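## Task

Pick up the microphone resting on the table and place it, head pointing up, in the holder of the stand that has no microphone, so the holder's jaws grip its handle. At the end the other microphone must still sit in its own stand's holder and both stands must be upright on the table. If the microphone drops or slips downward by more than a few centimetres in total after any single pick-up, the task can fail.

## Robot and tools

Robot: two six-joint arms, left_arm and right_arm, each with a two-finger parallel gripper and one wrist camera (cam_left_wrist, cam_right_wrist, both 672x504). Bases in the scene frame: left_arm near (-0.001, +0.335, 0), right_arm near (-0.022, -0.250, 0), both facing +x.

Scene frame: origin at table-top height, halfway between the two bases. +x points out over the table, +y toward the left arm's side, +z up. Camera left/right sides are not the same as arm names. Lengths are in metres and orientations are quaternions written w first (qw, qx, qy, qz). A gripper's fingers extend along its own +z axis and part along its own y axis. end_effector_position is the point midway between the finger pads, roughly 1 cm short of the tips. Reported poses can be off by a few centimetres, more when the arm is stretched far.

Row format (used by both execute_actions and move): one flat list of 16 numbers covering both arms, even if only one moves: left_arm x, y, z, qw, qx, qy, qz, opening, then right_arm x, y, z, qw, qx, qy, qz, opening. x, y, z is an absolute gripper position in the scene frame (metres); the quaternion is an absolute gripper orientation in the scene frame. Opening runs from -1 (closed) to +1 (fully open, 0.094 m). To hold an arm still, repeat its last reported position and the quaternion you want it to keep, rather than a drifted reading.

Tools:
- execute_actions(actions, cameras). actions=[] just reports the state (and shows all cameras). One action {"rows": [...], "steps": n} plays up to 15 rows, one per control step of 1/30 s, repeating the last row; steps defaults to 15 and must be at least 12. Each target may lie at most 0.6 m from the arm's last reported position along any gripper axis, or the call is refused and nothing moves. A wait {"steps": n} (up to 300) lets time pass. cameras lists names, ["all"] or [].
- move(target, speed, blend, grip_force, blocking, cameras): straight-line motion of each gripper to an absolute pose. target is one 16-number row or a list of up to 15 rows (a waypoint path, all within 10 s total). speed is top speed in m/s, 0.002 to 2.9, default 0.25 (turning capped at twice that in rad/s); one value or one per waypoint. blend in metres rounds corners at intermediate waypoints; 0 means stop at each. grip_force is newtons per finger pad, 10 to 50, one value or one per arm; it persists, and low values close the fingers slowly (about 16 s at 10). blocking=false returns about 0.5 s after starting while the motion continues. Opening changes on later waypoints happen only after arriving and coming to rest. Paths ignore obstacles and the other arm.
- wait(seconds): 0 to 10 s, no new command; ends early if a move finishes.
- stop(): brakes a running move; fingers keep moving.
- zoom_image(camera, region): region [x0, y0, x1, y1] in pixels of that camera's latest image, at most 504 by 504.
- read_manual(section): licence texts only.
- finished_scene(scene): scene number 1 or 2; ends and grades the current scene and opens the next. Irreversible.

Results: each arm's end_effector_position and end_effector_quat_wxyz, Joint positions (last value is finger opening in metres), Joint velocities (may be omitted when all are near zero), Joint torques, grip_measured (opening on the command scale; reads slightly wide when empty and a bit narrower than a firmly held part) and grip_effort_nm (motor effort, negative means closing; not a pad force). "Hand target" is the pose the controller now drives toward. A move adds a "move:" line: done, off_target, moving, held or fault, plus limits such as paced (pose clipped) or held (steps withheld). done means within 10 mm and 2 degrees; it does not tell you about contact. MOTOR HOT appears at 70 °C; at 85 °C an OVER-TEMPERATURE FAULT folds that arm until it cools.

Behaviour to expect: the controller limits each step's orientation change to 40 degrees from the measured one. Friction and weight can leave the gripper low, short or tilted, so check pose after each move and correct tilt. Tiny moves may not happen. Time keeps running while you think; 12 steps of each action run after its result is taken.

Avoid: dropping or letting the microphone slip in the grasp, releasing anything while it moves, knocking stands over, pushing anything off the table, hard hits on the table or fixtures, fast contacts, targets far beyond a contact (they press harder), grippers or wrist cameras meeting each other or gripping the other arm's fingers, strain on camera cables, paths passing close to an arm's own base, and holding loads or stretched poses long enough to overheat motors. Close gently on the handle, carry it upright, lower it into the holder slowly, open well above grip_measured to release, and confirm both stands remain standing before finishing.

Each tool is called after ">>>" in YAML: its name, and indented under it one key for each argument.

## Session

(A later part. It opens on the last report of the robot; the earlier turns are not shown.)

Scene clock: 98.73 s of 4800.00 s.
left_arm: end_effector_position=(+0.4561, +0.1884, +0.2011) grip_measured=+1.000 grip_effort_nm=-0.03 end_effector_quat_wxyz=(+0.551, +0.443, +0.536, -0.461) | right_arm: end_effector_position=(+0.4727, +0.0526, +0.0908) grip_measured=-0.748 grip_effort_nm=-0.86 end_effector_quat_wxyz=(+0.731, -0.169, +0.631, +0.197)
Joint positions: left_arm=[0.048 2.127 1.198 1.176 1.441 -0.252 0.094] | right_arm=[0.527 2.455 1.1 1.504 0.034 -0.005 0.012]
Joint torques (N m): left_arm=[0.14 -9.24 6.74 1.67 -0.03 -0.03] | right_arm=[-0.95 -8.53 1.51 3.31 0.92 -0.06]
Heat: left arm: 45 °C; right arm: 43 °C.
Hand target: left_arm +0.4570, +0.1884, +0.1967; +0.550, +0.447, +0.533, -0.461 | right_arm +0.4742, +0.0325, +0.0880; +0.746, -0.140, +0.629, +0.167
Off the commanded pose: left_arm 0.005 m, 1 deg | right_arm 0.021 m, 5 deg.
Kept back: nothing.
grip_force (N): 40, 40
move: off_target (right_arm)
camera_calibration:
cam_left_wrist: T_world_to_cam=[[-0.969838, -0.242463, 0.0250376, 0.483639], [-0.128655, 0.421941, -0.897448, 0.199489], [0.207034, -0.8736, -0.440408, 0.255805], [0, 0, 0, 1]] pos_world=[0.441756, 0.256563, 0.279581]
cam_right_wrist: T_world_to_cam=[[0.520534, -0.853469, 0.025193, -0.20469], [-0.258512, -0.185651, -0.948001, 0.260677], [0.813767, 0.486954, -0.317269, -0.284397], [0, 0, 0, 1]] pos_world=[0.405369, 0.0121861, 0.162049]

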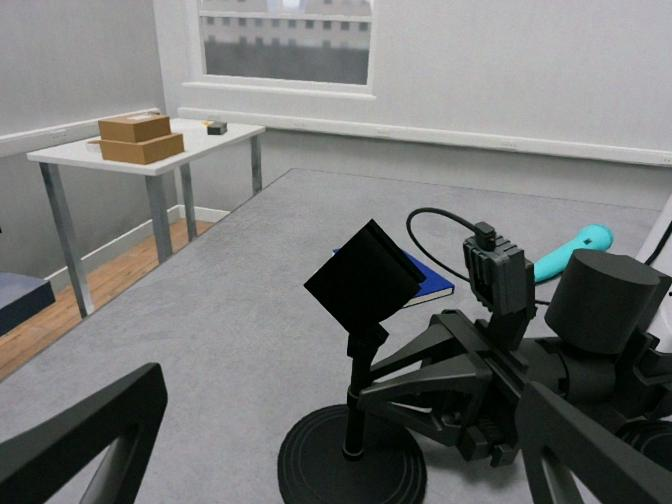

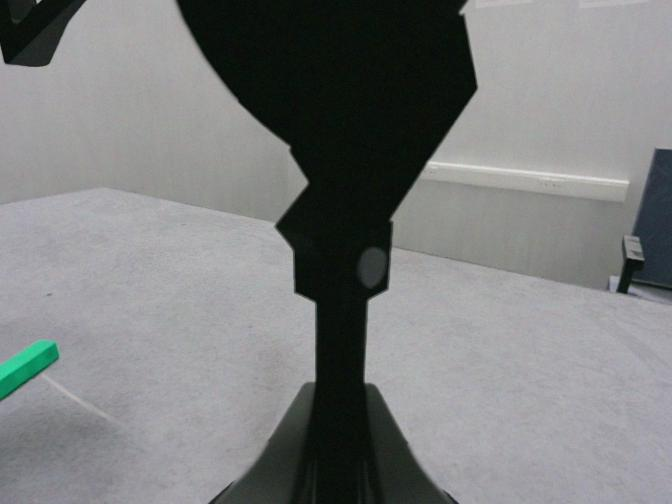

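>>> move:
  target:
    - [0.4571,0.1885,0.1967,0.551,0.4466,0.5321,-0.4624,1,0.4727,0.0526,0.09,0.731,-0.169,0.631,0.197,-0.1]
    - [0.455,0.175,0.12,0.5868,0.4132,0.4924,-0.4924,1,0.37,-0.007,0.10,0.731,-0.169,0.631,0.197,-0.1]
  speed: 0.15
  cameras: ["all"]

Scene clock: 103.17 s of 4800.00 s.
left_arm: end_effector_position=(+0.4596, +0.1773, +0.1162) grip_measured=+1.000 grip_effort_nm=-0.03 end_effector_quat_wxyz=(+0.537, +0.407, +0.558, -0.485) | right_arm: end_effector_position=(+0.3712, -0.0092, +0.0687) grip_measured=-0.102 grip_effort_nm=0.07 end_effector_quat_wxyz=(+0.653, -0.193, +0.713, +0.170)
Joint positions: left_arm=[0.019 2.375 1.167 1.468 1.388 -0.36 0.094] | right_arm=[0.535 2.13 0.538 1.502 0.047 -0.005 0.042]
Joint torques (N m): left_arm=[-0.42 -10.37 4.41 2.66 -0.16 0.11] | right_arm=[0.2 -9.95 2.19 3.43 0.07 0.23]
Heat: left arm: 45 °C; right arm: 43 °C.
Hand target: left_arm +0.4546, +0.1749, +0.1199; +0.564, +0.432, +0.530, -0.463 | right_arm +0.3702, -0.0071, +0.0993; +0.686, -0.182, +0.680, +0.185
Off the commanded pose: left_arm 0.006 m, 9 deg | right_arm 0.031 m, 14 deg.
joint sent to its limit (left arm) — joint 4 (wrist pitch), upper limit.
joint sent to its limit (right arm) — joint 4 (wrist pitch), upper limit.
Kept back: nothing.
grip_force (N): 40, 40
move: off_target (left_arm, right_arm)
camera_calibration:
cam_left_wrist: T_world_to_cam=[[-0.95805, -0.258875, 0.122979, 0.472574], [-0.219758, 0.388099, -0.895034, 0.17593], [0.183974, -0.884513, -0.428708, 0.219143], [0, 0, 0, 1]] pos_world=[0.451095, 0.247895, 0.193295]
cam_right_wrist: T_world_to_cam=[[0.521431, -0.852796, 0.0291315, -0.204703], [-0.441362, -0.298769, -0.846131, 0.26185], [0.730281, 0.428341, -0.532179, -0.133621], [0, 0, 0, 1]] pos_world=[0.31989, -0.0391019, 0.156413]

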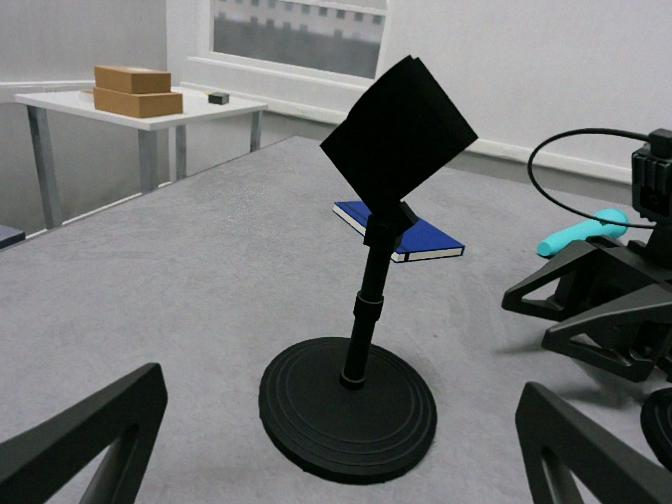

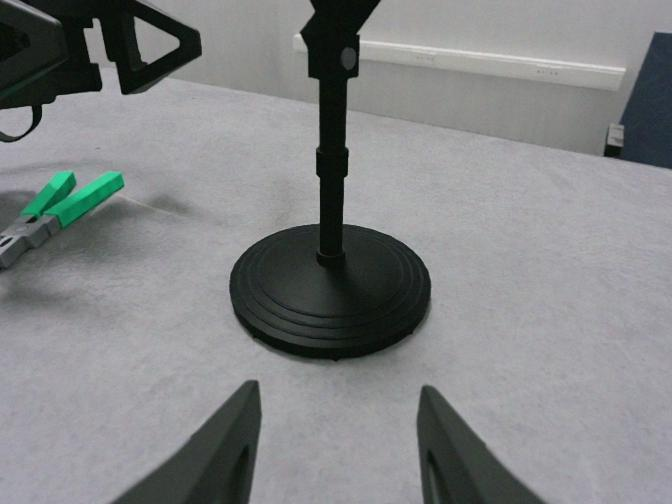

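>>> move:
  target:
    - [0.456,0.13,0.097,0.5648,0.4343,0.5175,-0.4739,1,0.38,-0.12,0.20,0.554,-0.212,0.7913,0.1485,1]
    - [0.456,0.10,0.094,0.5648,0.4343,0.5175,-0.4739,1,0.218,-0.40,0.17,0,0.896,0.444,0,1]
  speed: 0.25
  blend: [0.03,0]
  cameras: ["all"]

Scene clock: 113.87 s of 4800.00 s.
left_arm: end_effector_position=(+0.4551, +0.1029, +0.0924) grip_measured=+1.000 grip_effort_nm=-0.03 end_effector_quat_wxyz=(+0.546, +0.421, +0.538, -0.484) | right_arm: end_effector_position=(+0.2148, -0.3991, +0.1634) grip_measured=+0.999 grip_effort_nm=0.07 end_effector_quat_wxyz=(-0.002, +0.892, +0.453, -0.008)
Joint positions: left_arm=[-0.153 2.456 1.196 1.465 1.24 -0.256 0.094] | right_arm=[-0.586 1.621 1.517 -1.478 0.011 1.649 0.094]
Joint torques (N m): left_arm=[-0.5 -10.24 6.53 2.12 -0.1 0.21] | right_arm=[-0.55 -5.14 7.41 0.26 0.02 0.32]
Heat: left arm: 46 °C; right arm: 42 °C.
Hand target: left_arm +0.4557, +0.1001, +0.0939; +0.564, +0.435, +0.519, -0.473 | right_arm +0.2178, -0.4000, +0.1699; +0.000, +0.896, +0.444, +0.000
Off the commanded pose: left_arm 0.003 m, 4 deg | right_arm 0.007 m, 1 deg.
Kept back: nothing.
grip_force (N): 40, 40
move: off_target (left_arm)
camera_calibration:
cam_left_wrist: T_world_to_cam=[[-0.968448, -0.23537, 0.0819082, 0.458037], [-0.169831, 0.382763, -0.908102, 0.161628], [0.182389, -0.893361, -0.41066, 0.14392], [0, 0, 0, 1]] pos_world=[0.444785, 0.174515, 0.16836]
cam_right_wrist: T_world_to_cam=[[-0.819833, 0.572397, -0.0153778, 0.405782], [0.507678, 0.739034, 0.442822, 0.156195], [0.264835, 0.355233, -0.896477, 0.328429], [0, 0, 0, 1]] pos_world=[0.166397, -0.46437, 0.231502]

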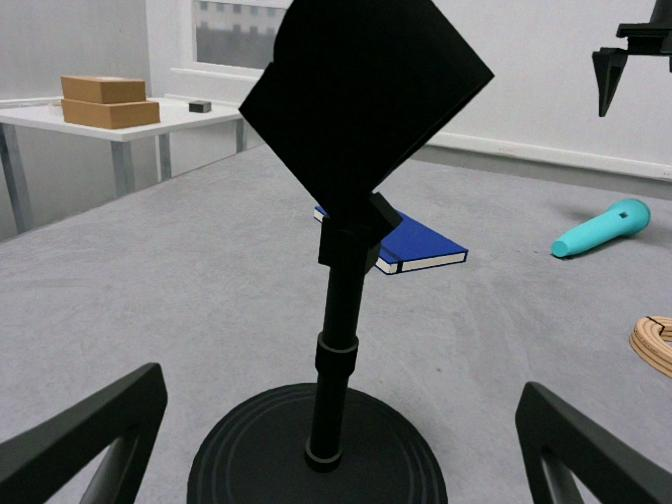

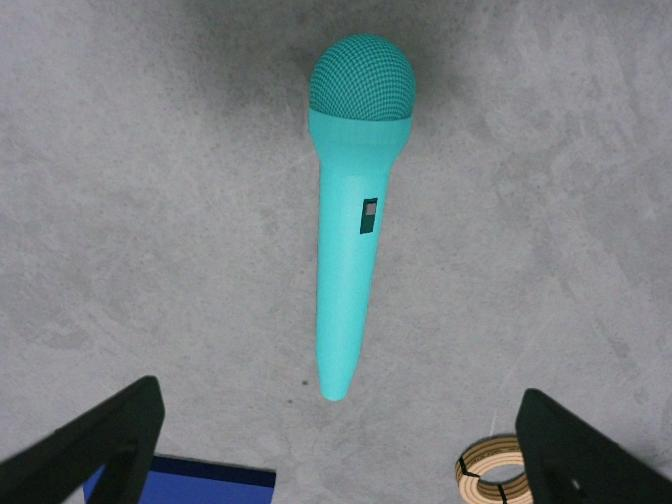

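>>> move:
  target: [0.464,0.073,0.094,0.5648,0.4343,0.5175,-0.4739,1,0.2115,-0.3955,0.075,0,0.8999,0.4361,0,1]
  speed: 0.15
  cameras: ["all"]

Scene clock: 118.97 s of 4800.00 s.
left_arm: end_effector_position=(+0.4616, +0.0753, +0.0980) grip_measured=+1.000 grip_effort_nm=-0.03 end_effector_quat_wxyz=(+0.559, +0.429, +0.524, -0.479) | right_arm: end_effector_position=(+0.2094, -0.3953, +0.0729) grip_measured=+0.999 grip_effort_nm=0.06 end_effector_quat_wxyz=(-0.007, +0.896, +0.444, -0.010)
Joint positions: left_arm=[-0.213 2.477 1.259 1.439 1.184 -0.228 0.094] | right_arm=[-0.586 1.621 1.156 -1.128 0.009 1.668 0.094]
Joint torques (N m): left_arm=[-0.29 -10.52 6.75 1.73 -0.11 0.2] | right_arm=[-0.35 -6.74 4.33 0.5 0.03 0.31]
Heat: left arm: 48 °C; right arm: 41 °C.
Hand target: left_arm +0.4638, +0.0730, +0.0940; +0.565, +0.434, +0.518, -0.474 | right_arm +0.2115, -0.3955, +0.0750; +0.000, +0.900, +0.436, +0.000
Off the commanded pose: left_arm 0.005 m, 1 deg | right_arm 0.003 m, 2 deg.
Kept back: nothing.
grip_force (N): 40, 40
move: done
camera_calibration:
cam_left_wrist: T_world_to_cam=[[-0.971652, -0.232296, 0.0439333, 0.462438], [-0.131047, 0.374545, -0.917901, 0.161987], [0.19677, -0.897638, -0.394369, 0.112469], [0, 0, 0, 1]] pos_world=[0.448426, 0.147708, 0.172726]
cam_right_wrist: T_world_to_cam=[[-0.808371, 0.588654, -0.00484352, 0.400999], [0.525716, 0.725595, 0.443998, 0.187014], [0.264876, 0.356369, -0.896014, 0.247774], [0, 0, 0, 1]] pos_world=[0.16021, -0.460045, 0.140917]

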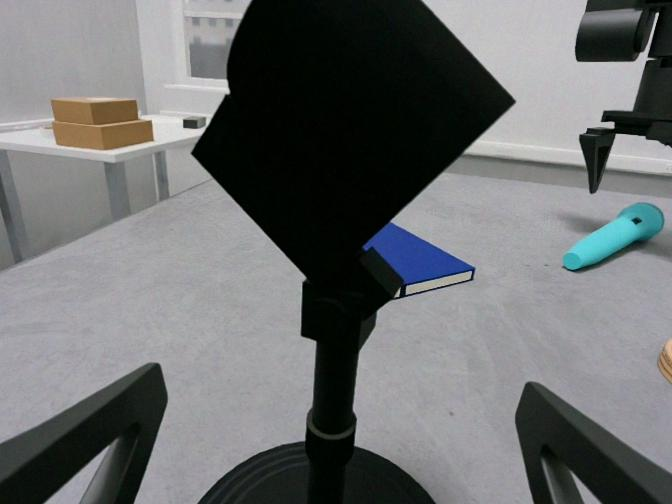

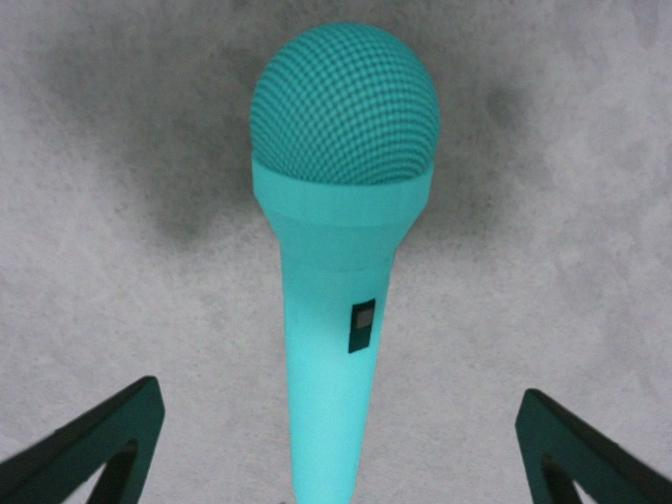

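>>> move:
  target: [0.464,0.073,0.094,0.5648,0.4343,0.5175,-0.4739,1,0.2118,-0.3955,0.034,0,0.8999,0.4361,0,1]
  speed: 0.08
  cameras: ["all"]

Scene clock: 121.47 s of 4800.00 s.
left_arm: end_effector_position=(+0.4617, +0.0753, +0.0980) grip_measured=+1.000 grip_effort_nm=-0.03 end_effector_quat_wxyz=(+0.559, +0.429, +0.524, -0.479) | right_arm: end_effector_position=(+0.2099, -0.3956, +0.0358) grip_measured=+0.999 grip_effort_nm=0.06 end_effector_quat_wxyz=(-0.001, +0.896, +0.443, -0.005)
Joint positions: left_arm=[-0.213 2.477 1.259 1.439 1.183 -0.227 0.094] | right_arm=[-0.586 1.651 1.034 -0.96 0.009 1.67 0.094]
Joint torques (N m): left_arm=[-0.28 -10.52 6.75 1.73 -0.11 0.19] | right_arm=[-0.35 -5.19 4.33 0.53 0.02 0.28]
Heat: left arm: 48 °C; right arm: 41 °C.
Hand target: left_arm +0.4638, +0.0731, +0.0940; +0.565, +0.434, +0.518, -0.474 | right_arm +0.2118, -0.3955, +0.0340; +0.000, +0.900, +0.436, +0.000
Off the commanded pose: left_arm 0.005 m, 1 deg | right_arm 0.003 m, 1 deg.
Kept back: nothing.
grip_force (N): 40, 40
move: done
camera_calibration:
cam_left_wrist: T_world_to_cam=[[-0.971578, -0.232742, 0.0432129, 0.4625], [-0.130545, 0.374519, -0.917983, 0.161767], [0.197469, -0.897534, -0.394257, 0.112139], [0, 0, 0, 1]] pos_world=[0.448329, 0.147707, 0.172725]
cam_right_wrist: T_world_to_cam=[[-0.807498, 0.589516, -0.0204483, 0.402116], [0.520671, 0.728631, 0.44497, 0.205685], [0.277216, 0.348665, -0.895312, 0.208861], [0, 0, 0, 1]] pos_world=[0.159714, -0.459745, 0.103695]

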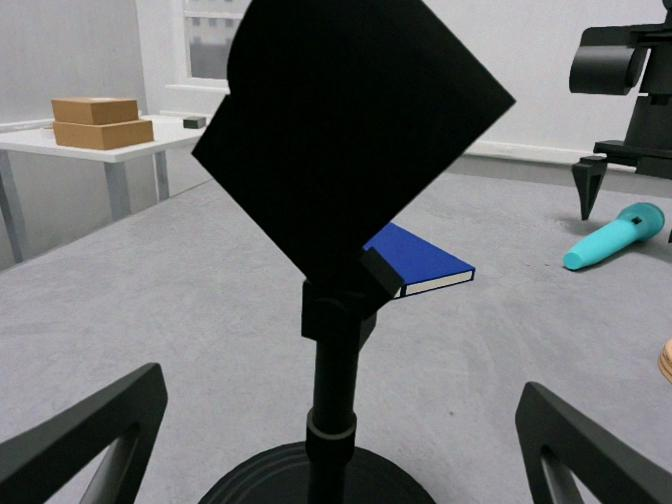

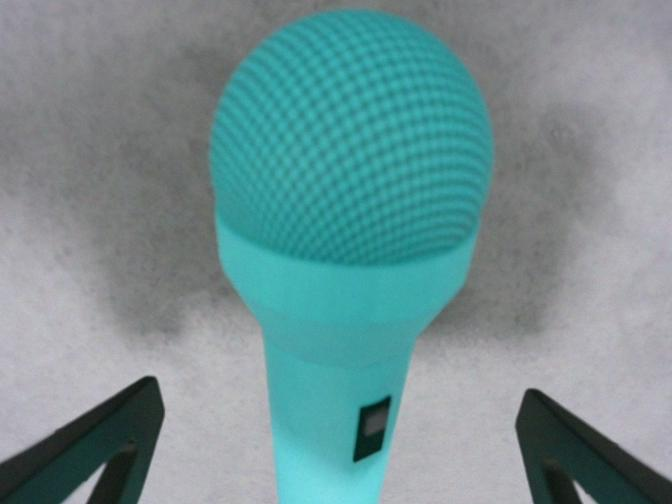

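>>> move:
  target: [0.464,0.073,0.094,0.5648,0.4343,0.5175,-0.4739,1,0.2125,-0.3955,0.025,0,0.8999,0.4361,0,1]
  speed: 0.05
  cameras: ["cam_right_wrist","cam_left_wrist"]

>>> zoom_image:
  camera: "cam_left_wrist"
  region: [540, 120, 672, 290]

Scene clock: 122.80 s of 4800.00 s.
left_arm: end_effector_position=(+0.4617, +0.0753, +0.0979) grip_measured=+1.000 grip_effort_nm=-0.03 end_effector_quat_wxyz=(+0.559, +0.429, +0.524, -0.479) | right_arm: end_effector_position=(+0.2105, -0.3960, +0.0275) grip_measured=+0.999 grip_effort_nm=0.07 end_effector_quat_wxyz=(+0.000, +0.897, +0.443, -0.005)
Joint positions: left_arm=[-0.213 2.477 1.259 1.438 1.183 -0.227 0.094] | right_arm=[-0.586 1.666 1.014 -0.925 0.009 1.671 0.094]
Joint torques (N m): left_arm=[-0.29 -10.54 6.78 1.74 -0.11 0.19] | right_arm=[-0.24 -5.15 4.16 0.54 0.02 0.3]
Heat: left arm: 48 °C; right arm: 41 °C.
Hand target: left_arm +0.4638, +0.0730, +0.0940; +0.565, +0.434, +0.518, -0.474 | right_arm +0.2124, -0.3955, +0.0250; +0.000, +0.900, +0.436, +0.000
Off the commanded pose: left_arm 0.005 m, 1 deg | right_arm 0.003 m, 1 deg.
Kept back: nothing.
grip_force (N): 40, 40
move: done
camera_calibration:
cam_left_wrist: T_world_to_cam=[[-0.971577, -0.232693, 0.0435029, 0.46252], [-0.130854, 0.374769, -0.917837, 0.161802], [0.197271, -0.897442, -0.394566, 0.11212], [0, 0, 0, 1]] pos_world=[0.448428, 0.147608, 0.172625]
cam_right_wrist: T_world_to_cam=[[-0.806874, 0.59033, -0.0215468, 0.402906], [0.520993, 0.728347, 0.445058, 0.209146], [0.278425, 0.34788, -0.895242, 0.200833], [0, 0, 0, 1]] pos_world=[0.160215, -0.460044, 0.0953933]

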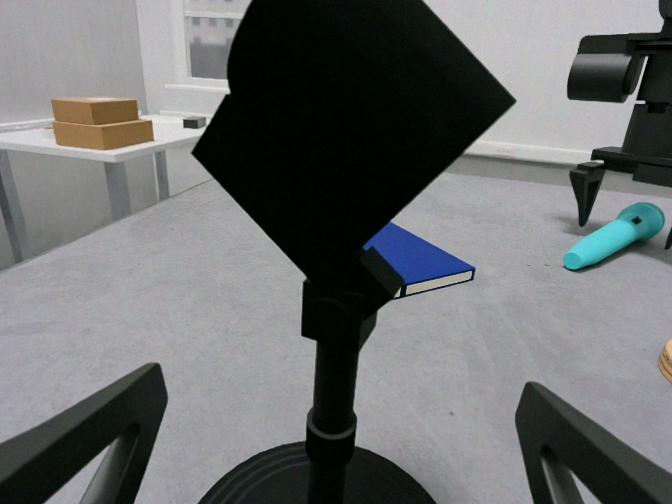

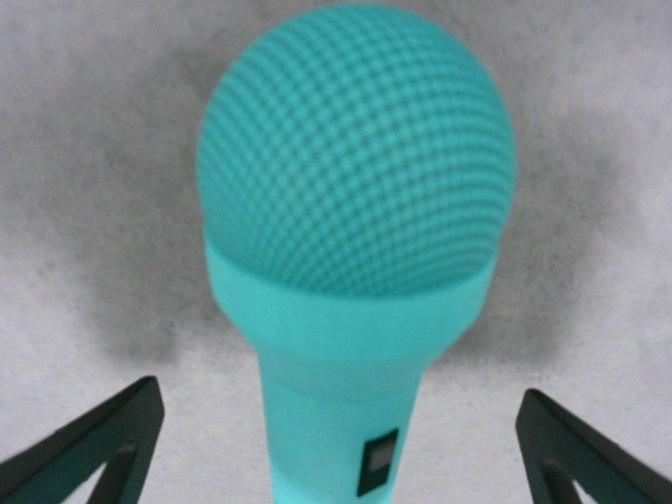

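Scaled by 2.965 from the camera's 672x504 image, which has a finer 960x720 frame.

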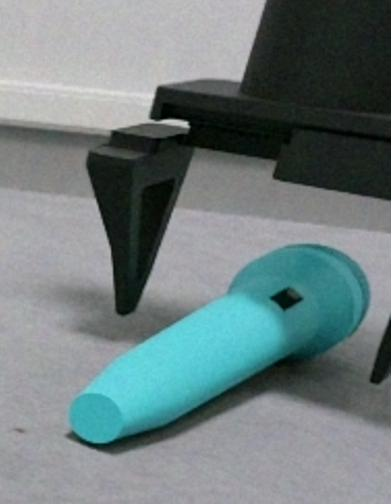

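>>> move:
  target: [0.464,0.073,0.094,0.5648,0.4343,0.5175,-0.4739,1,0.2125,-0.3955,0.025,0,0.8999,0.4361,0,-1]
  speed: 0.05
  cameras: ["cam_right_wrist","cam_left_wrist"]

>>> zoom_image:
  camera: "cam_left_wrist"
  region: [540, 120, 672, 290]

Scene clock: 126.27 s of 4800.00 s.
left_arm: end_effector_position=(+0.4617, +0.0753, +0.0979) grip_measured=+1.000 grip_effort_nm=-0.03 end_effector_quat_wxyz=(+0.559, +0.429, +0.524, -0.479) | right_arm: end_effector_position=(+0.2112, -0.3964, +0.0275) grip_measured=-0.276 grip_effort_nm=-0.80 end_effector_quat_wxyz=(+0.001, +0.897, +0.442, -0.004)
Joint positions: left_arm=[-0.213 2.477 1.259 1.438 1.183 -0.227 0.094] | right_arm=[-0.586 1.666 1.014 -0.921 0.009 1.673 0.034]
Joint torques (N m): left_arm=[-0.31 -10.52 6.75 1.74 -0.11 0.18] | right_arm=[-0.27 -5.11 4.1 0.54 0.05 0.25]
Heat: left arm: 48 °C; right arm: 40 °C.
Hand target: left_arm +0.4638, +0.0730, +0.0940; +0.565, +0.434, +0.518, -0.474 | right_arm +0.2124, -0.3955, +0.0250; +0.000, +0.900, +0.436, +0.000
Off the commanded pose: left_arm 0.005 m, 1 deg | right_arm 0.003 m, 1 deg.
Kept back: nothing.
grip_force (N): 40, 40
move: done
camera_calibration:
cam_left_wrist: T_world_to_cam=[[-0.971577, -0.232693, 0.0435029, 0.46252], [-0.130854, 0.374769, -0.917837, 0.161802], [0.197271, -0.897442, -0.394566, 0.11212], [0, 0, 0, 1]] pos_world=[0.448428, 0.147608, 0.172625]
cam_right_wrist: T_world_to_cam=[[-0.805646, 0.591869, -0.0249954, 0.404245], [0.521117, 0.728142, 0.445249, 0.209067], [0.281729, 0.345688, -0.895058, 0.199173], [0, 0, 0, 1]] pos_world=[0.160617, -0.460342, 0.0952885]

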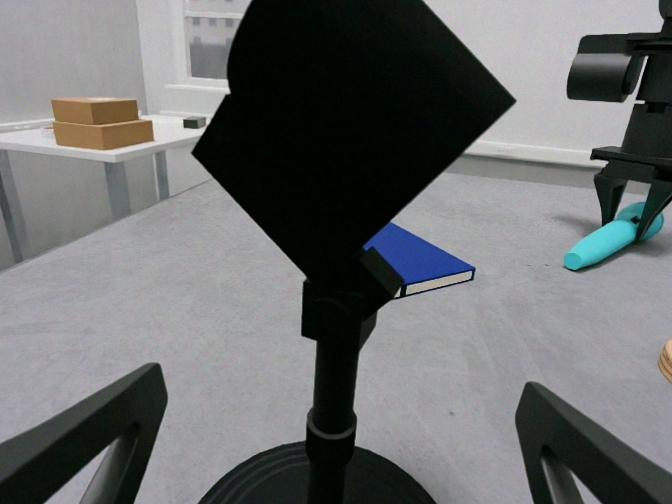

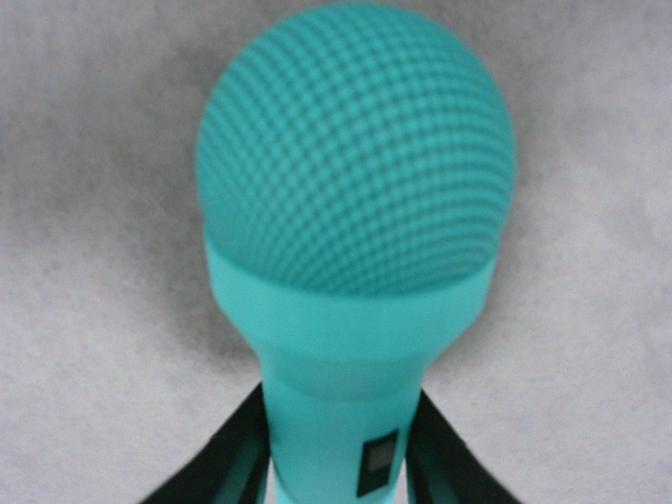

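Scaled by 2.965 from the camera's 672x504 image, which has a finer 960x720 frame.

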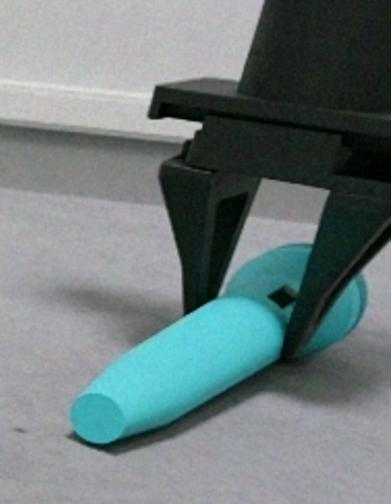

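>>> move:
  target:
    - [0.467,0.054,0.092,0.5648,0.4343,0.5175,-0.4739,1,0.2125,-0.3955,0.12,0,0.8999,0.4361,0,-1]
    - [0.467,0.054,0.092,0.5648,0.4343,0.5175,-0.4739,-1,0.25,-0.35,0.22,0,0.8999,0.4361,0,-1]
  speed: 0.12
  grip_force: [40,50]
  cameras: ["cam_right_wrist","cam_left_wrist"]

Scene clock: 133.97 s of 4800.00 s.
left_arm: end_effector_position=(+0.4653, +0.0572, +0.0974) grip_measured=-0.765 grip_effort_nm=-0.83 end_effector_quat_wxyz=(+0.565, +0.432, +0.519, -0.474) | right_arm: end_effector_position=(+0.2489, -0.3519, +0.2039) grip_measured=-0.285 grip_effort_nm=-1.04 end_effector_quat_wxyz=(+0.028, +0.897, +0.441, +0.022)
Joint positions: left_arm=[-0.251 2.494 1.296 1.41 1.142 -0.198 0.011] | right_arm=[-0.387 1.614 1.671 -1.558 0.007 1.872 0.034]
Joint torques (N m): left_arm=[-0.43 -10.73 6.95 1.66 -0.07 0.11] | right_arm=[-0.05 -7.69 7.31 0.42 0.06 0.29]
Heat: left arm: 49 °C; right arm: 40 °C.
Hand target: left_arm +0.4667, +0.0540, +0.0920; +0.565, +0.434, +0.518, -0.474 | right_arm +0.2497, -0.3499, +0.2190; +0.043, +0.898, +0.436, +0.041
Off the commanded pose: left_arm 0.007 m, 0 deg | right_arm 0.016 m, 4 deg.
joint sent to its limit (right arm) — joint 4 (wrist pitch), lower limit.
Kept back: nothing.
grip_force (N): 40, 50
move: off_target (right_arm)
camera_calibration:
cam_left_wrist: T_world_to_cam=[[-0.971118, -0.237081, 0.0268771, 0.463461], [-0.116442, 0.372589, -0.920662, 0.162329], [0.208258, -0.897201, -0.389434, 0.0893927], [0, 0, 0, 1]] pos_world=[0.450361, 0.129599, 0.171806]
cam_right_wrist: T_world_to_cam=[[-0.801229, 0.590649, -0.0957409, 0.425573], [0.489569, 0.739104, 0.462652, 0.0865755], [0.344028, 0.323818, -0.881355, 0.305095], [0, 0, 0, 1]] pos_world=[0.193635, -0.414148, 0.269588]

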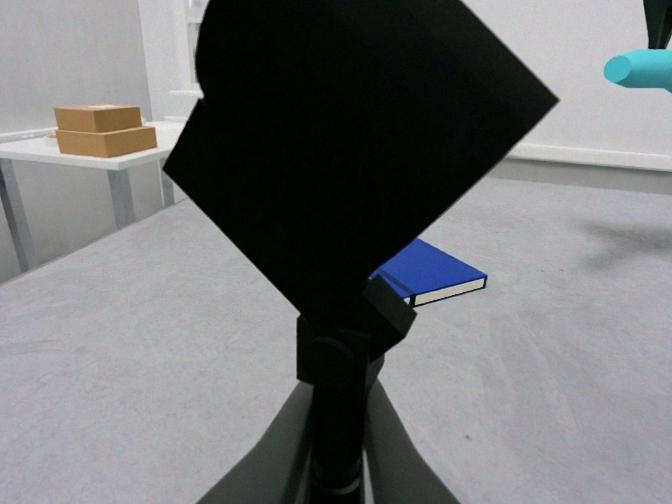

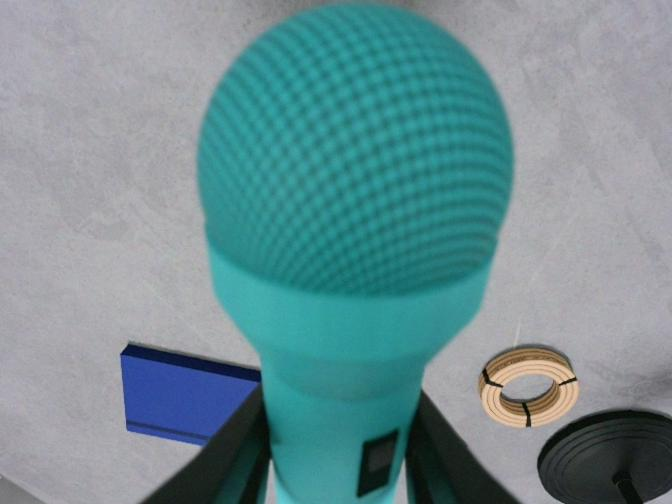

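>>> move:
  target:
    - [0.435,0.056,0.093,0.5648,0.4343,0.5175,-0.4739,-1,0.30,-0.29,0.26,0.118,0.744,0.642,0.142,-1]
    - [0.402,0.058,0.093,0.5648,0.4343,0.5175,-0.4739,-1,0.36,-0.20,0.30,0.2186,0.5209,0.7818,0.2631,-1]
  speed: 0.12
  blend: [0.03,0]
  cameras: ["cam_right_wrist","cam_left_wrist"]

Scene clock: 142.53 s of 4800.00 s.
left_arm: end_effector_position=(+0.4379, +0.0676, +0.0961) grip_measured=-0.766 grip_effort_nm=-0.87 end_effector_quat_wxyz=(+0.586, +0.398, +0.552, -0.440) | right_arm: end_effector_position=(+0.3556, -0.2045, +0.2816) grip_measured=-0.285 grip_effort_nm=-1.04 end_effector_quat_wxyz=(+0.195, +0.539, +0.784, +0.238)
Joint positions: left_arm=[-0.267 2.374 1.045 1.467 1.009 -0.136 0.011] | right_arm=[0.029 1.531 1.724 -1.151 -0.129 1.306 0.034]
Joint torques (N m): left_arm=[-1.87 -10.69 0.98 2.68 0.89 -0.15] | right_arm=[0.14 -7.3 6.3 2.22 -0.14 -0.09]
Heat: left arm: 50 °C; right arm: 41 °C.
Hand target: left_arm +0.4050, +0.0578, +0.0920; +0.563, +0.436, +0.521, -0.471 | right_arm +0.3592, -0.2001, +0.3001; +0.219, +0.521, +0.782, +0.263
Off the commanded pose: left_arm 0.037 m, 7 deg | right_arm 0.019 m, 5 deg.
Kept back: nothing.
grip_force (N): 40, 50
move: off_target (left_arm, right_arm)
camera_calibration:
cam_left_wrist: T_world_to_cam=[[-0.934801, -0.352835, 0.0406709, 0.430003], [-0.177414, 0.364678, -0.914076, 0.180667], [0.307686, -0.861695, -0.403499, 0.0593406], [0, 0, 0, 1]] pos_world=[0.415762, 0.136968, 0.171598]
cam_right_wrist: T_world_to_cam=[[-0.730012, -0.322341, -0.602644, 0.362097], [-0.584145, 0.752015, 0.305366, 0.31814], [0.354765, 0.574952, -0.737273, 0.29616], [0, 0, 0, 1]] pos_world=[0.345108, -0.292805, 0.339417]

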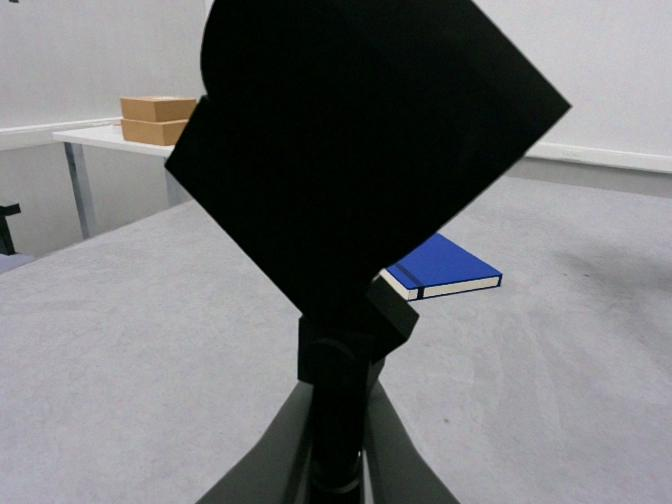

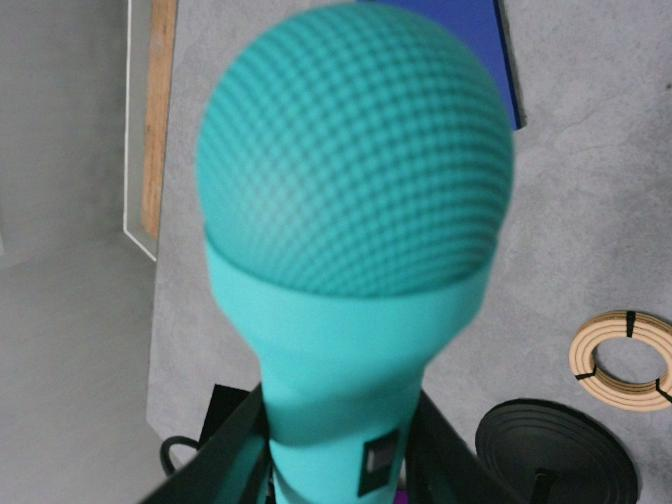

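>>> move:
  target:
    - [0.40,0.058,0.108,0.5436,0.4553,0.4981,-0.4969,-1,0.36,-0.20,0.30,0.2186,0.5209,0.7818,0.2631,-1]
    - [0.375,0.058,0.108,0.5436,0.4553,0.4981,-0.4969,-1,0.36,-0.20,0.30,0.2186,0.5209,0.7818,0.2631,-1]
  speed: 0.1
  blend: [0.03,0]
  cameras: ["cam_left_wrist"]

Scene clock: 144.63 s of 4800.00 s.
left_arm: end_effector_position=(+0.4074, +0.0668, +0.0967) grip_measured=-0.766 grip_effort_nm=-0.87 end_effector_quat_wxyz=(+0.553, +0.422, +0.545, -0.468) | right_arm: end_effector_position=(+0.3559, -0.2044, +0.2818) grip_measured=-0.285 grip_effort_nm=-1.04 end_effector_quat_wxyz=(+0.195, +0.538, +0.785, +0.238)
Joint positions: left_arm=[-0.268 2.322 0.966 1.467 1.101 -0.142 0.011] | right_arm=[0.029 1.531 1.724 -1.15 -0.129 1.304 0.034]
Joint torques (N m): left_arm=[-2.13 -11.79 1.78 2.85 0.81 -0.38] | right_arm=[0.14 -7.32 6.19 2.22 -0.13 -0.07]
Heat: left arm: 50 °C; right arm: 40 °C.
Hand target: left_arm +0.3775, +0.0579, +0.1058; +0.541, +0.459, +0.503, -0.493 | right_arm +0.3592, -0.2001, +0.3001; +0.219, +0.521, +0.782, +0.263
Off the commanded pose: left_arm 0.035 m, 7 deg | right_arm 0.019 m, 4 deg.
Kept back: nothing.
grip_force (N): 40, 50
move: off_target (left_arm, right_arm); blend cut to 0.0125 m at target 1
camera_calibration:
cam_left_wrist: T_world_to_cam=[[-0.962201, -0.264869, 0.0633581, 0.404159], [-0.168345, 0.395581, -0.902871, 0.169181], [0.214079, -0.879409, -0.425218, 0.109703], [0, 0, 0, 1]] pos_world=[0.393877, 0.136598, 0.17379]
Images, in order (width x height): cam_left_wrist 672x504.

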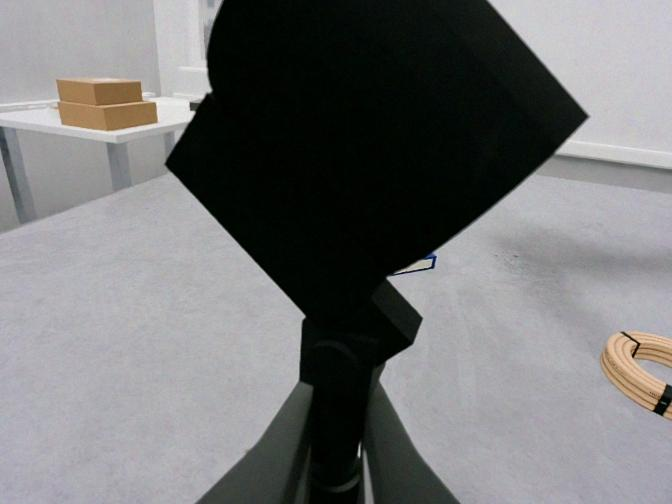

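>>> move:
  target:
    - [0.4074,0.0668,0.0945,0.553,0.422,0.545,-0.468,-0.1,0.36,-0.20,0.30,0.2186,0.5209,0.7818,0.2631,-1]
    - [0.39,0.145,0.105,0.553,0.422,0.545,-0.468,-0.1,0.36,-0.20,0.30,0.2186,0.5209,0.7818,0.2631,-1]
    - [0.385,0.195,0.20,0.553,0.440,0.535,-0.458,1,0.40,-0.16,0.32,0.2186,0.5209,0.7818,0.2631,-1]
  speed: 0.15
  cameras: ["cam_left_wrist","cam_right_wrist"]

Scene clock: 149.10 s of 4800.00 s.
left_arm: end_effector_position=(+0.3857, +0.1943, +0.1897) grip_measured=+0.998 grip_effort_nm=0.07 end_effector_quat_wxyz=(+0.548, +0.428, +0.547, -0.465) | right_arm: end_effector_position=(+0.3945, -0.1603, +0.3044) grip_measured=-0.285 grip_effort_nm=-1.05 end_effector_quat_wxyz=(+0.199, +0.521, +0.792, +0.250)
Joint positions: left_arm=[0.074 1.963 0.842 1.402 1.447 -0.32 0.094] | right_arm=[0.147 1.722 2.012 -1.214 -0.082 1.37 0.034]
Joint velocities: left_arm=[-0.051 0.002 -0.007 -0.007 0.037 -0.051 0] | right_arm=[within noise]
Joint torques (N m): left_arm=[0.39 -10.56 6.75 1.48 0 0.01] | right_arm=[0.02 -6.54 8.18 2 0.21 0.23]
Heat: left arm: 51 °C; right arm: 40 °C.
Hand target: left_arm +0.3850, +0.1950, +0.1999; +0.554, +0.441, +0.537, -0.459 | right_arm +0.3994, -0.1601, +0.3199; +0.219, +0.521, +0.782, +0.264
Off the commanded pose: left_arm 0.010 m, 2 deg | right_arm 0.017 m, 3 deg.
Kept back: nothing.
grip_force (N): 40, 50
move: off_target (right_arm)
camera_calibration:
cam_left_wrist: T_world_to_cam=[[-0.963827, -0.260048, 0.0584121, 0.41191], [-0.165256, 0.411128, -0.896473, 0.193606], [0.209112, -0.873698, -0.439231, 0.269437], [0, 0, 0, 1]] pos_world=[0.372663, 0.262926, 0.267847]
cam_right_wrist: T_world_to_cam=[[-0.701177, -0.34777, -0.62242, 0.409069], [-0.620232, 0.728083, 0.291904, 0.315265], [0.351657, 0.590721, -0.726213, 0.274171], [0, 0, 0, 1]] pos_world=[0.385954, -0.249235, 0.361692]

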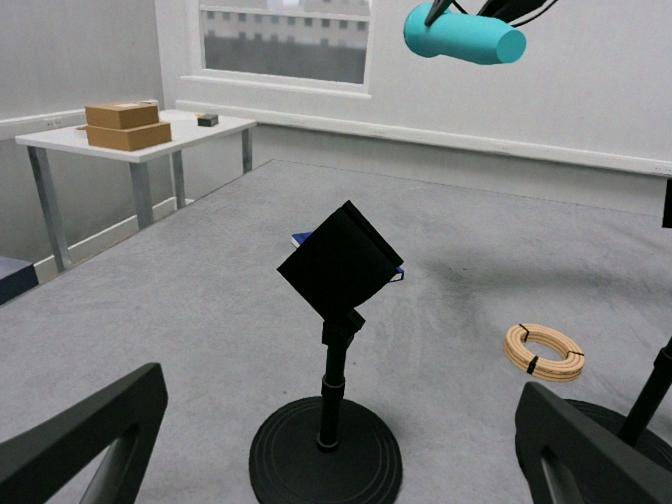

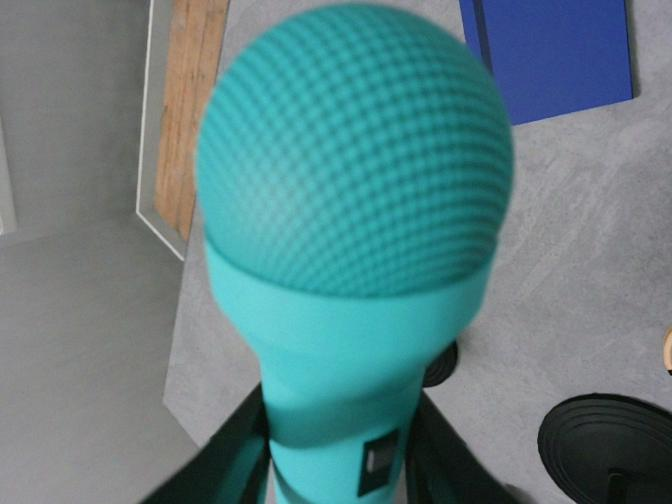

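>>> zoom_image:
  camera: "cam_left_wrist"
  region: [260, 190, 420, 350]

Scaled by 3.150 from the camera's 672x504 image, which has a finer 960x720 frame.

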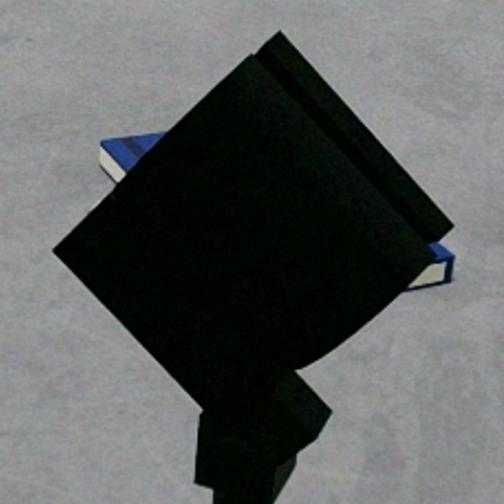

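>>> move:
  target:
    - [0.399,0.125,0.105,0.585,0.4113,0.536,-0.4489,1,0.40,-0.16,0.32,0.2186,0.5209,0.7818,0.2631,-1]
    - [0.4145,0.067,0.093,0.585,0.4113,0.536,-0.4489,1,0.40,-0.16,0.32,0.2186,0.5209,0.7818,0.2631,-1]
  speed: 0.18
  blend: [0.03,0]
  cameras: ["cam_left_wrist"]

Scene clock: 158.67 s of 4800.00 s.
left_arm: end_effector_position=(+0.4105, +0.0660, +0.0825) grip_measured=+0.998 grip_effort_nm=0.07 end_effector_quat_wxyz=(+0.548, +0.398, +0.570, -0.465) | right_arm: end_effector_position=(+0.3945, -0.1603, +0.3044) grip_measured=-0.285 grip_effort_nm=-1.04 end_effector_quat_wxyz=(+0.199, +0.521, +0.792, +0.250)
Joint positions: left_arm=[-0.278 2.345 0.951 1.461 1.045 -0.152 0.094] | right_arm=[0.147 1.722 2.012 -1.214 -0.082 1.37 0.034]
Joint torques (N m): left_arm=[0.4 -9.14 5.89 2.74 -0.02 0.21] | right_arm=[-0.1 -6.61 8.2 2.01 0.19 0.26]
Heat: left arm: 52 °C; right arm: 40 °C.
Hand target: left_arm +0.4138, +0.0671, +0.0930; +0.583, +0.413, +0.538, -0.447 | right_arm +0.3994, -0.1601, +0.3199; +0.219, +0.521, +0.782, +0.264
Off the commanded pose: left_arm 0.011 m, 6 deg | right_arm 0.017 m, 3 deg.
Kept back: nothing.
grip_force (N): 40, 50
move: off_target (left_arm, right_arm)
camera_calibration:
cam_left_wrist: T_world_to_cam=[[-0.944568, -0.308658, 0.111903, 0.399532], [-0.233084, 0.390389, -0.890656, 0.183102], [0.231222, -0.867368, -0.440692, 0.0956997], [0, 0, 0, 1]] pos_world=[0.397935, 0.134845, 0.160546]
Images, in order (width x height): cam_left_wrist 672x504.

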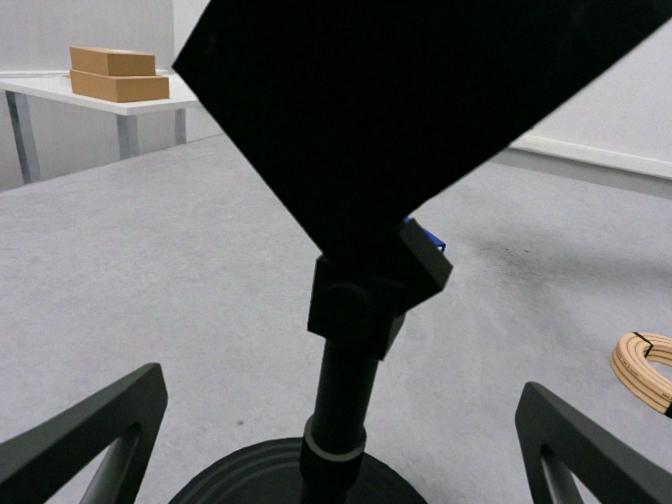

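>>> move:
  target: [0.4145,0.068,0.102,0.5707,0.4229,0.5512,-0.4379,1,0.40,-0.16,0.32,0.2186,0.5209,0.7818,0.2631,-1]
  speed: 0.1
  cameras: []

Scene clock: 160.67 s of 4800.00 s.
left_arm: end_effector_position=(+0.4123, +0.0657, +0.0885) grip_measured=+0.998 grip_effort_nm=0.07 end_effector_quat_wxyz=(+0.558, +0.415, +0.563, -0.447) | right_arm: end_effector_position=(+0.3945, -0.1603, +0.3044) grip_measured=-0.285 grip_effort_nm=-1.04 end_effector_quat_wxyz=(+0.199, +0.521, +0.792, +0.250)
Joint positions: left_arm=[-0.278 2.31 0.951 1.403 1.043 -0.079 0.094] | right_arm=[0.147 1.722 2.012 -1.214 -0.082 1.37 0.034]
Joint torques (N m): left_arm=[0.75 -13.89 4.75 1.81 0.04 0.21] | right_arm=[0.02 -6.49 8.12 1.99 0.22 0.23]
Heat: left arm: 52 °C; right arm: 40 °C.
Hand target: left_arm +0.4144, +0.0679, +0.1018; +0.571, +0.423, +0.551, -0.438 | right_arm +0.3994, -0.1601, +0.3199; +0.219, +0.521, +0.782, +0.264
Off the commanded pose: left_arm 0.014 m, 2 deg | right_arm 0.017 m, 3 deg.
Kept back: nothing.
grip_force (N): 40, 50
move: off_target (left_arm, right_arm)
No camera images: "cameras" was empty.

>>> move:
  target:
    - [0.4145,0.068,0.102,0.5707,0.4229,0.5512,-0.4379,-1,0.40,-0.16,0.32,0.2186,0.5209,0.7818,0.2631,-1]
    - [0.37,0.064,0.105,0.5354,0.4668,0.5171,-0.4833,-1,0.40,-0.16,0.32,0.2186,0.5209,0.7818,0.2631,-1]
    - [0.328,0.060,0.107,0.5086,0.4912,0.4912,-0.5086,-1,0.40,-0.16,0.32,0.2186,0.5209,0.7818,0.2631,-1]
  speed: 0.12
  blend: [0,0.03,0]
  cameras: ["cam_left_wrist"]

Scene clock: 166.43 s of 4800.00 s.
left_arm: end_effector_position=(+0.3437, +0.0640, +0.0893) grip_measured=-0.762 grip_effort_nm=-0.87 end_effector_quat_wxyz=(+0.505, +0.470, +0.526, -0.498) | right_arm: end_effector_position=(+0.3945, -0.1603, +0.3044) grip_measured=-0.285 grip_effort_nm=-1.04 end_effector_quat_wxyz=(+0.199, +0.521, +0.792, +0.250)
Joint positions: left_arm=[-0.294 2.231 0.791 1.457 1.224 -0.066 0.011] | right_arm=[0.147 1.722 2.012 -1.214 -0.082 1.37 0.034]
Joint torques (N m): left_arm=[-1.32 -12.64 2.84 2.37 0.43 -0.25] | right_arm=[0.02 -6.63 8.17 1.97 0.23 0.24]
Heat: left arm: 54 °C; right arm: 41 °C.
Hand target: left_arm +0.3286, +0.0599, +0.1055; +0.507, +0.493, +0.493, -0.507 | right_arm +0.3994, -0.1601, +0.3199; +0.219, +0.521, +0.782, +0.264
Off the commanded pose: left_arm 0.024 m, 5 deg | right_arm 0.017 m, 3 deg.
Kept back: nothing.
grip_force (N): 40, 50
move: off_target (left_arm, right_arm); blend cut to 0.0255 m at target 2
camera_calibration:
cam_left_wrist: T_world_to_cam=[[-0.990012, -0.124412, 0.0663123, 0.342923], [-0.116298, 0.454831, -0.882951, 0.129499], [0.0796884, -0.881845, -0.464757, 0.167615], [0, 0, 0, 1]] pos_world=[0.341201, 0.131574, 0.169501]
Images, in order (width x height): cam_left_wrist 672x504.

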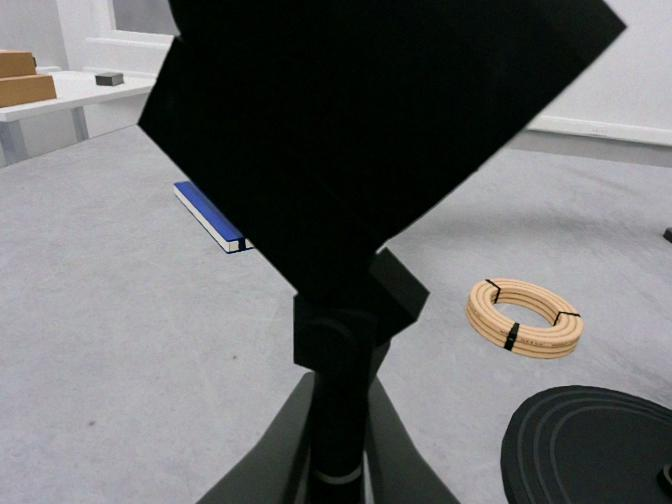

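>>> move:
  target:
    - [0.3437,0.064,0.089,0.505,0.470,0.526,-0.498,-0.1,0.40,-0.16,0.32,0.2186,0.5209,0.7818,0.2631,-1]
    - [0.348,0.135,0.10,0.505,0.470,0.526,-0.498,-0.1,0.44,-0.12,0.345,0.29,0.25,0.81,0.36,-1]
    - [0.40,0.13,0.26,0.51,0.4663,0.6078,-0.3913,1,0.495,-0.03,0.36,0.3581,-0.0279,0.8155,0.4541,-1]
  speed: 0.15
  cameras: ["cam_left_wrist","cam_right_wrist"]

Scene clock: 178.13 s of 4800.00 s.
left_arm: end_effector_position=(+0.4005, +0.1321, +0.2442) grip_measured=+0.998 grip_effort_nm=0.07 end_effector_quat_wxyz=(+0.497, +0.455, +0.620, -0.402) | right_arm: end_effector_position=(+0.4927, -0.0368, +0.3347) grip_measured=-0.285 grip_effort_nm=-1.04 end_effector_quat_wxyz=(+0.330, +0.000, +0.834, +0.442)
Joint positions: left_arm=[-0.114 1.686 1.184 0.019 1.167 0.404 0.094] | right_arm=[0.168 1.984 2.085 -0.62 -0.661 0.592 0.034]
Joint torques (N m): left_arm=[-0.5 -10.41 9.54 1.58 0.23 0.18] | right_arm=[0.16 -9.32 9.16 2.74 -0.39 -0.11]
Heat: left arm: 55 °C; right arm: 41 °C.
Hand target: left_arm +0.3996, +0.1300, +0.2599; +0.510, +0.466, +0.608, -0.391 | right_arm +0.4932, -0.0307, +0.3597; +0.358, -0.028, +0.815, +0.454
Off the commanded pose: left_arm 0.016 m, 3 deg | right_arm 0.026 m, 5 deg.
Kept back: nothing.
grip_force (N): 40, 50
move: off_target (left_arm, right_arm); target 3's new opening was sent with left_arm's hand 0.015 m and 3 deg from that target
camera_calibration:
cam_left_wrist: T_world_to_cam=[[-0.944678, -0.324163, 0.0500228, 0.409626], [-0.239483, 0.577459, -0.780506, 0.250019], [0.224125, -0.749306, -0.623144, 0.258448], [0, 0, 0, 1]] pos_world=[0.388915, 0.182066, 0.335701]
cam_right_wrist: T_world_to_cam=[[0.323197, -0.595921, -0.735134, 0.0636099], [-0.937173, -0.093736, -0.336037, 0.613503], [0.131343, 0.797554, -0.588776, 0.25872], [0, 0, 0, 1]] pos_world=[0.520419, -0.110929, 0.40525]

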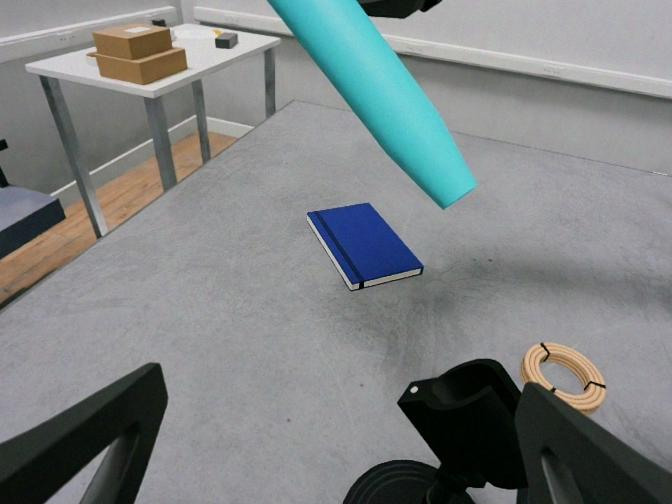

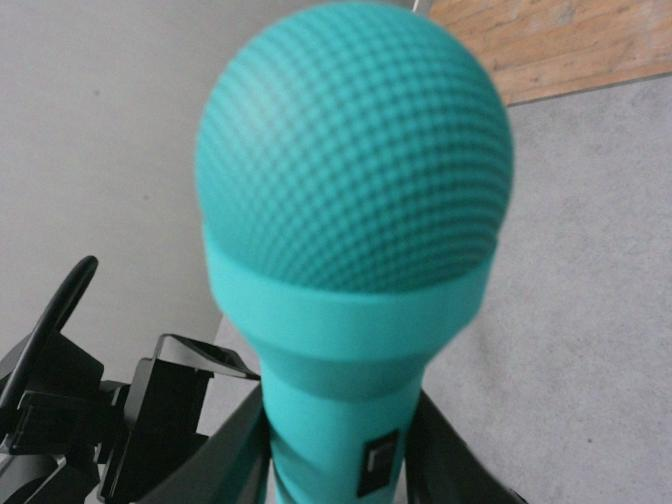

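>>> move:
  target: [0.395,0.158,0.25,0.4123,0.5601,0.6112,-0.3778,1,0.495,-0.03,0.36,0.3581,-0.0279,0.8155,0.4541,-1]
  speed: 0.15
  cameras: ["cam_left_wrist"]

Scene clock: 180.63 s of 4800.00 s.
left_arm: end_effector_position=(+0.3910, +0.1559, +0.2515) grip_measured=+0.998 grip_effort_nm=0.07 end_effector_quat_wxyz=(+0.414, +0.558, +0.611, -0.381) | right_arm: end_effector_position=(+0.4927, -0.0368, +0.3347) grip_measured=-0.285 grip_effort_nm=-1.04 end_effector_quat_wxyz=(+0.330, +0.000, +0.834, +0.442)
Joint positions: left_arm=[-0.057 1.891 1.737 -1.091 1.172 1.216 0.094] | right_arm=[0.168 1.984 2.085 -0.62 -0.661 0.592 0.034]
Joint torques (N m): left_arm=[0.59 -7.99 8.75 0.76 0.51 0.16] | right_arm=[0.24 -9.26 9.17 2.77 -0.37 -0.1]
Heat: left arm: 54 °C; right arm: 42 °C.
Hand target: left_arm +0.3949, +0.1579, +0.2500; +0.413, +0.560, +0.611, -0.378 | right_arm +0.4932, -0.0307, +0.3597; +0.358, -0.028, +0.815, +0.454
Off the commanded pose: left_arm 0.005 m, 0 deg | right_arm 0.026 m, 5 deg.
Kept back: nothing.
grip_force (N): 40, 50
move: off_target (right_arm)
camera_calibration:
cam_left_wrist: T_world_to_cam=[[-0.988424, -0.151662, -0.00403728, 0.411865], [-0.112704, 0.751821, -0.649663, 0.130058], [0.101564, -0.641688, -0.760211, 0.348501], [0, 0, 0, 1]] pos_world=[0.38636, 0.188313, 0.351091]
Images, in order (width x height): cam_left_wrist 672x504.

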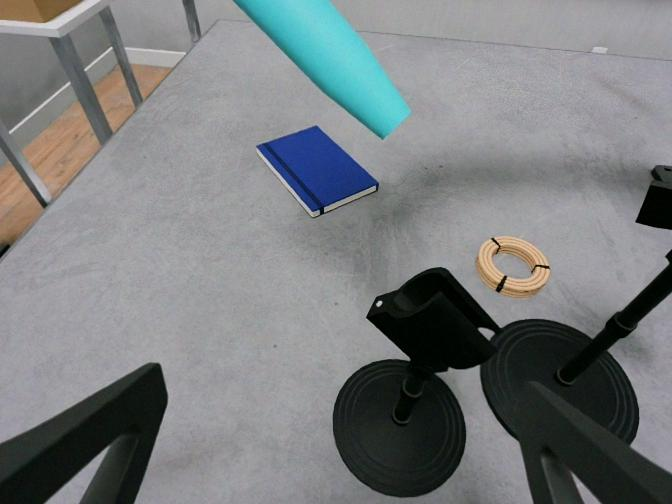

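>>> zoom_image:
  camera: "cam_left_wrist"
  region: [340, 240, 520, 430]

>>> zoom_image:
  camera: "cam_left_wrist"
  region: [220, 0, 440, 160]

Scaled by 2.653 from the camera's 672x504 image, which has a finer 960x720 frame.

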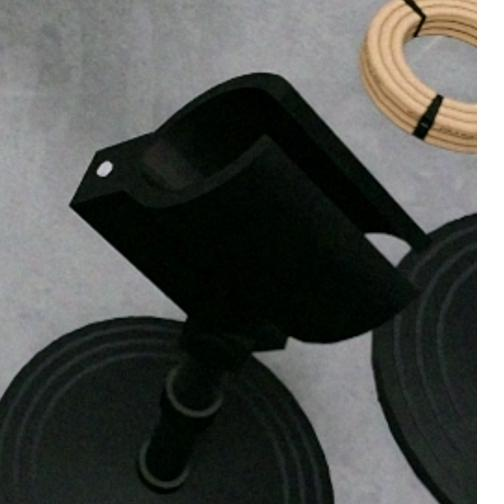

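Scaled by 2.291 from the camera's 672x504 image, which has a finer 960x720 frame.

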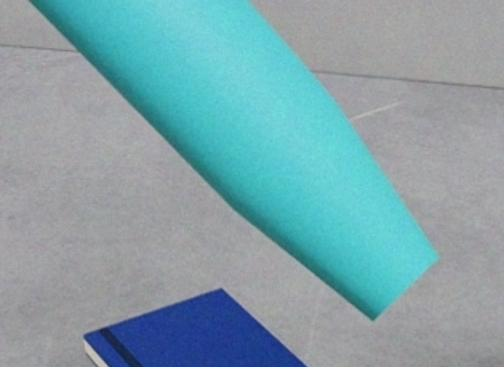

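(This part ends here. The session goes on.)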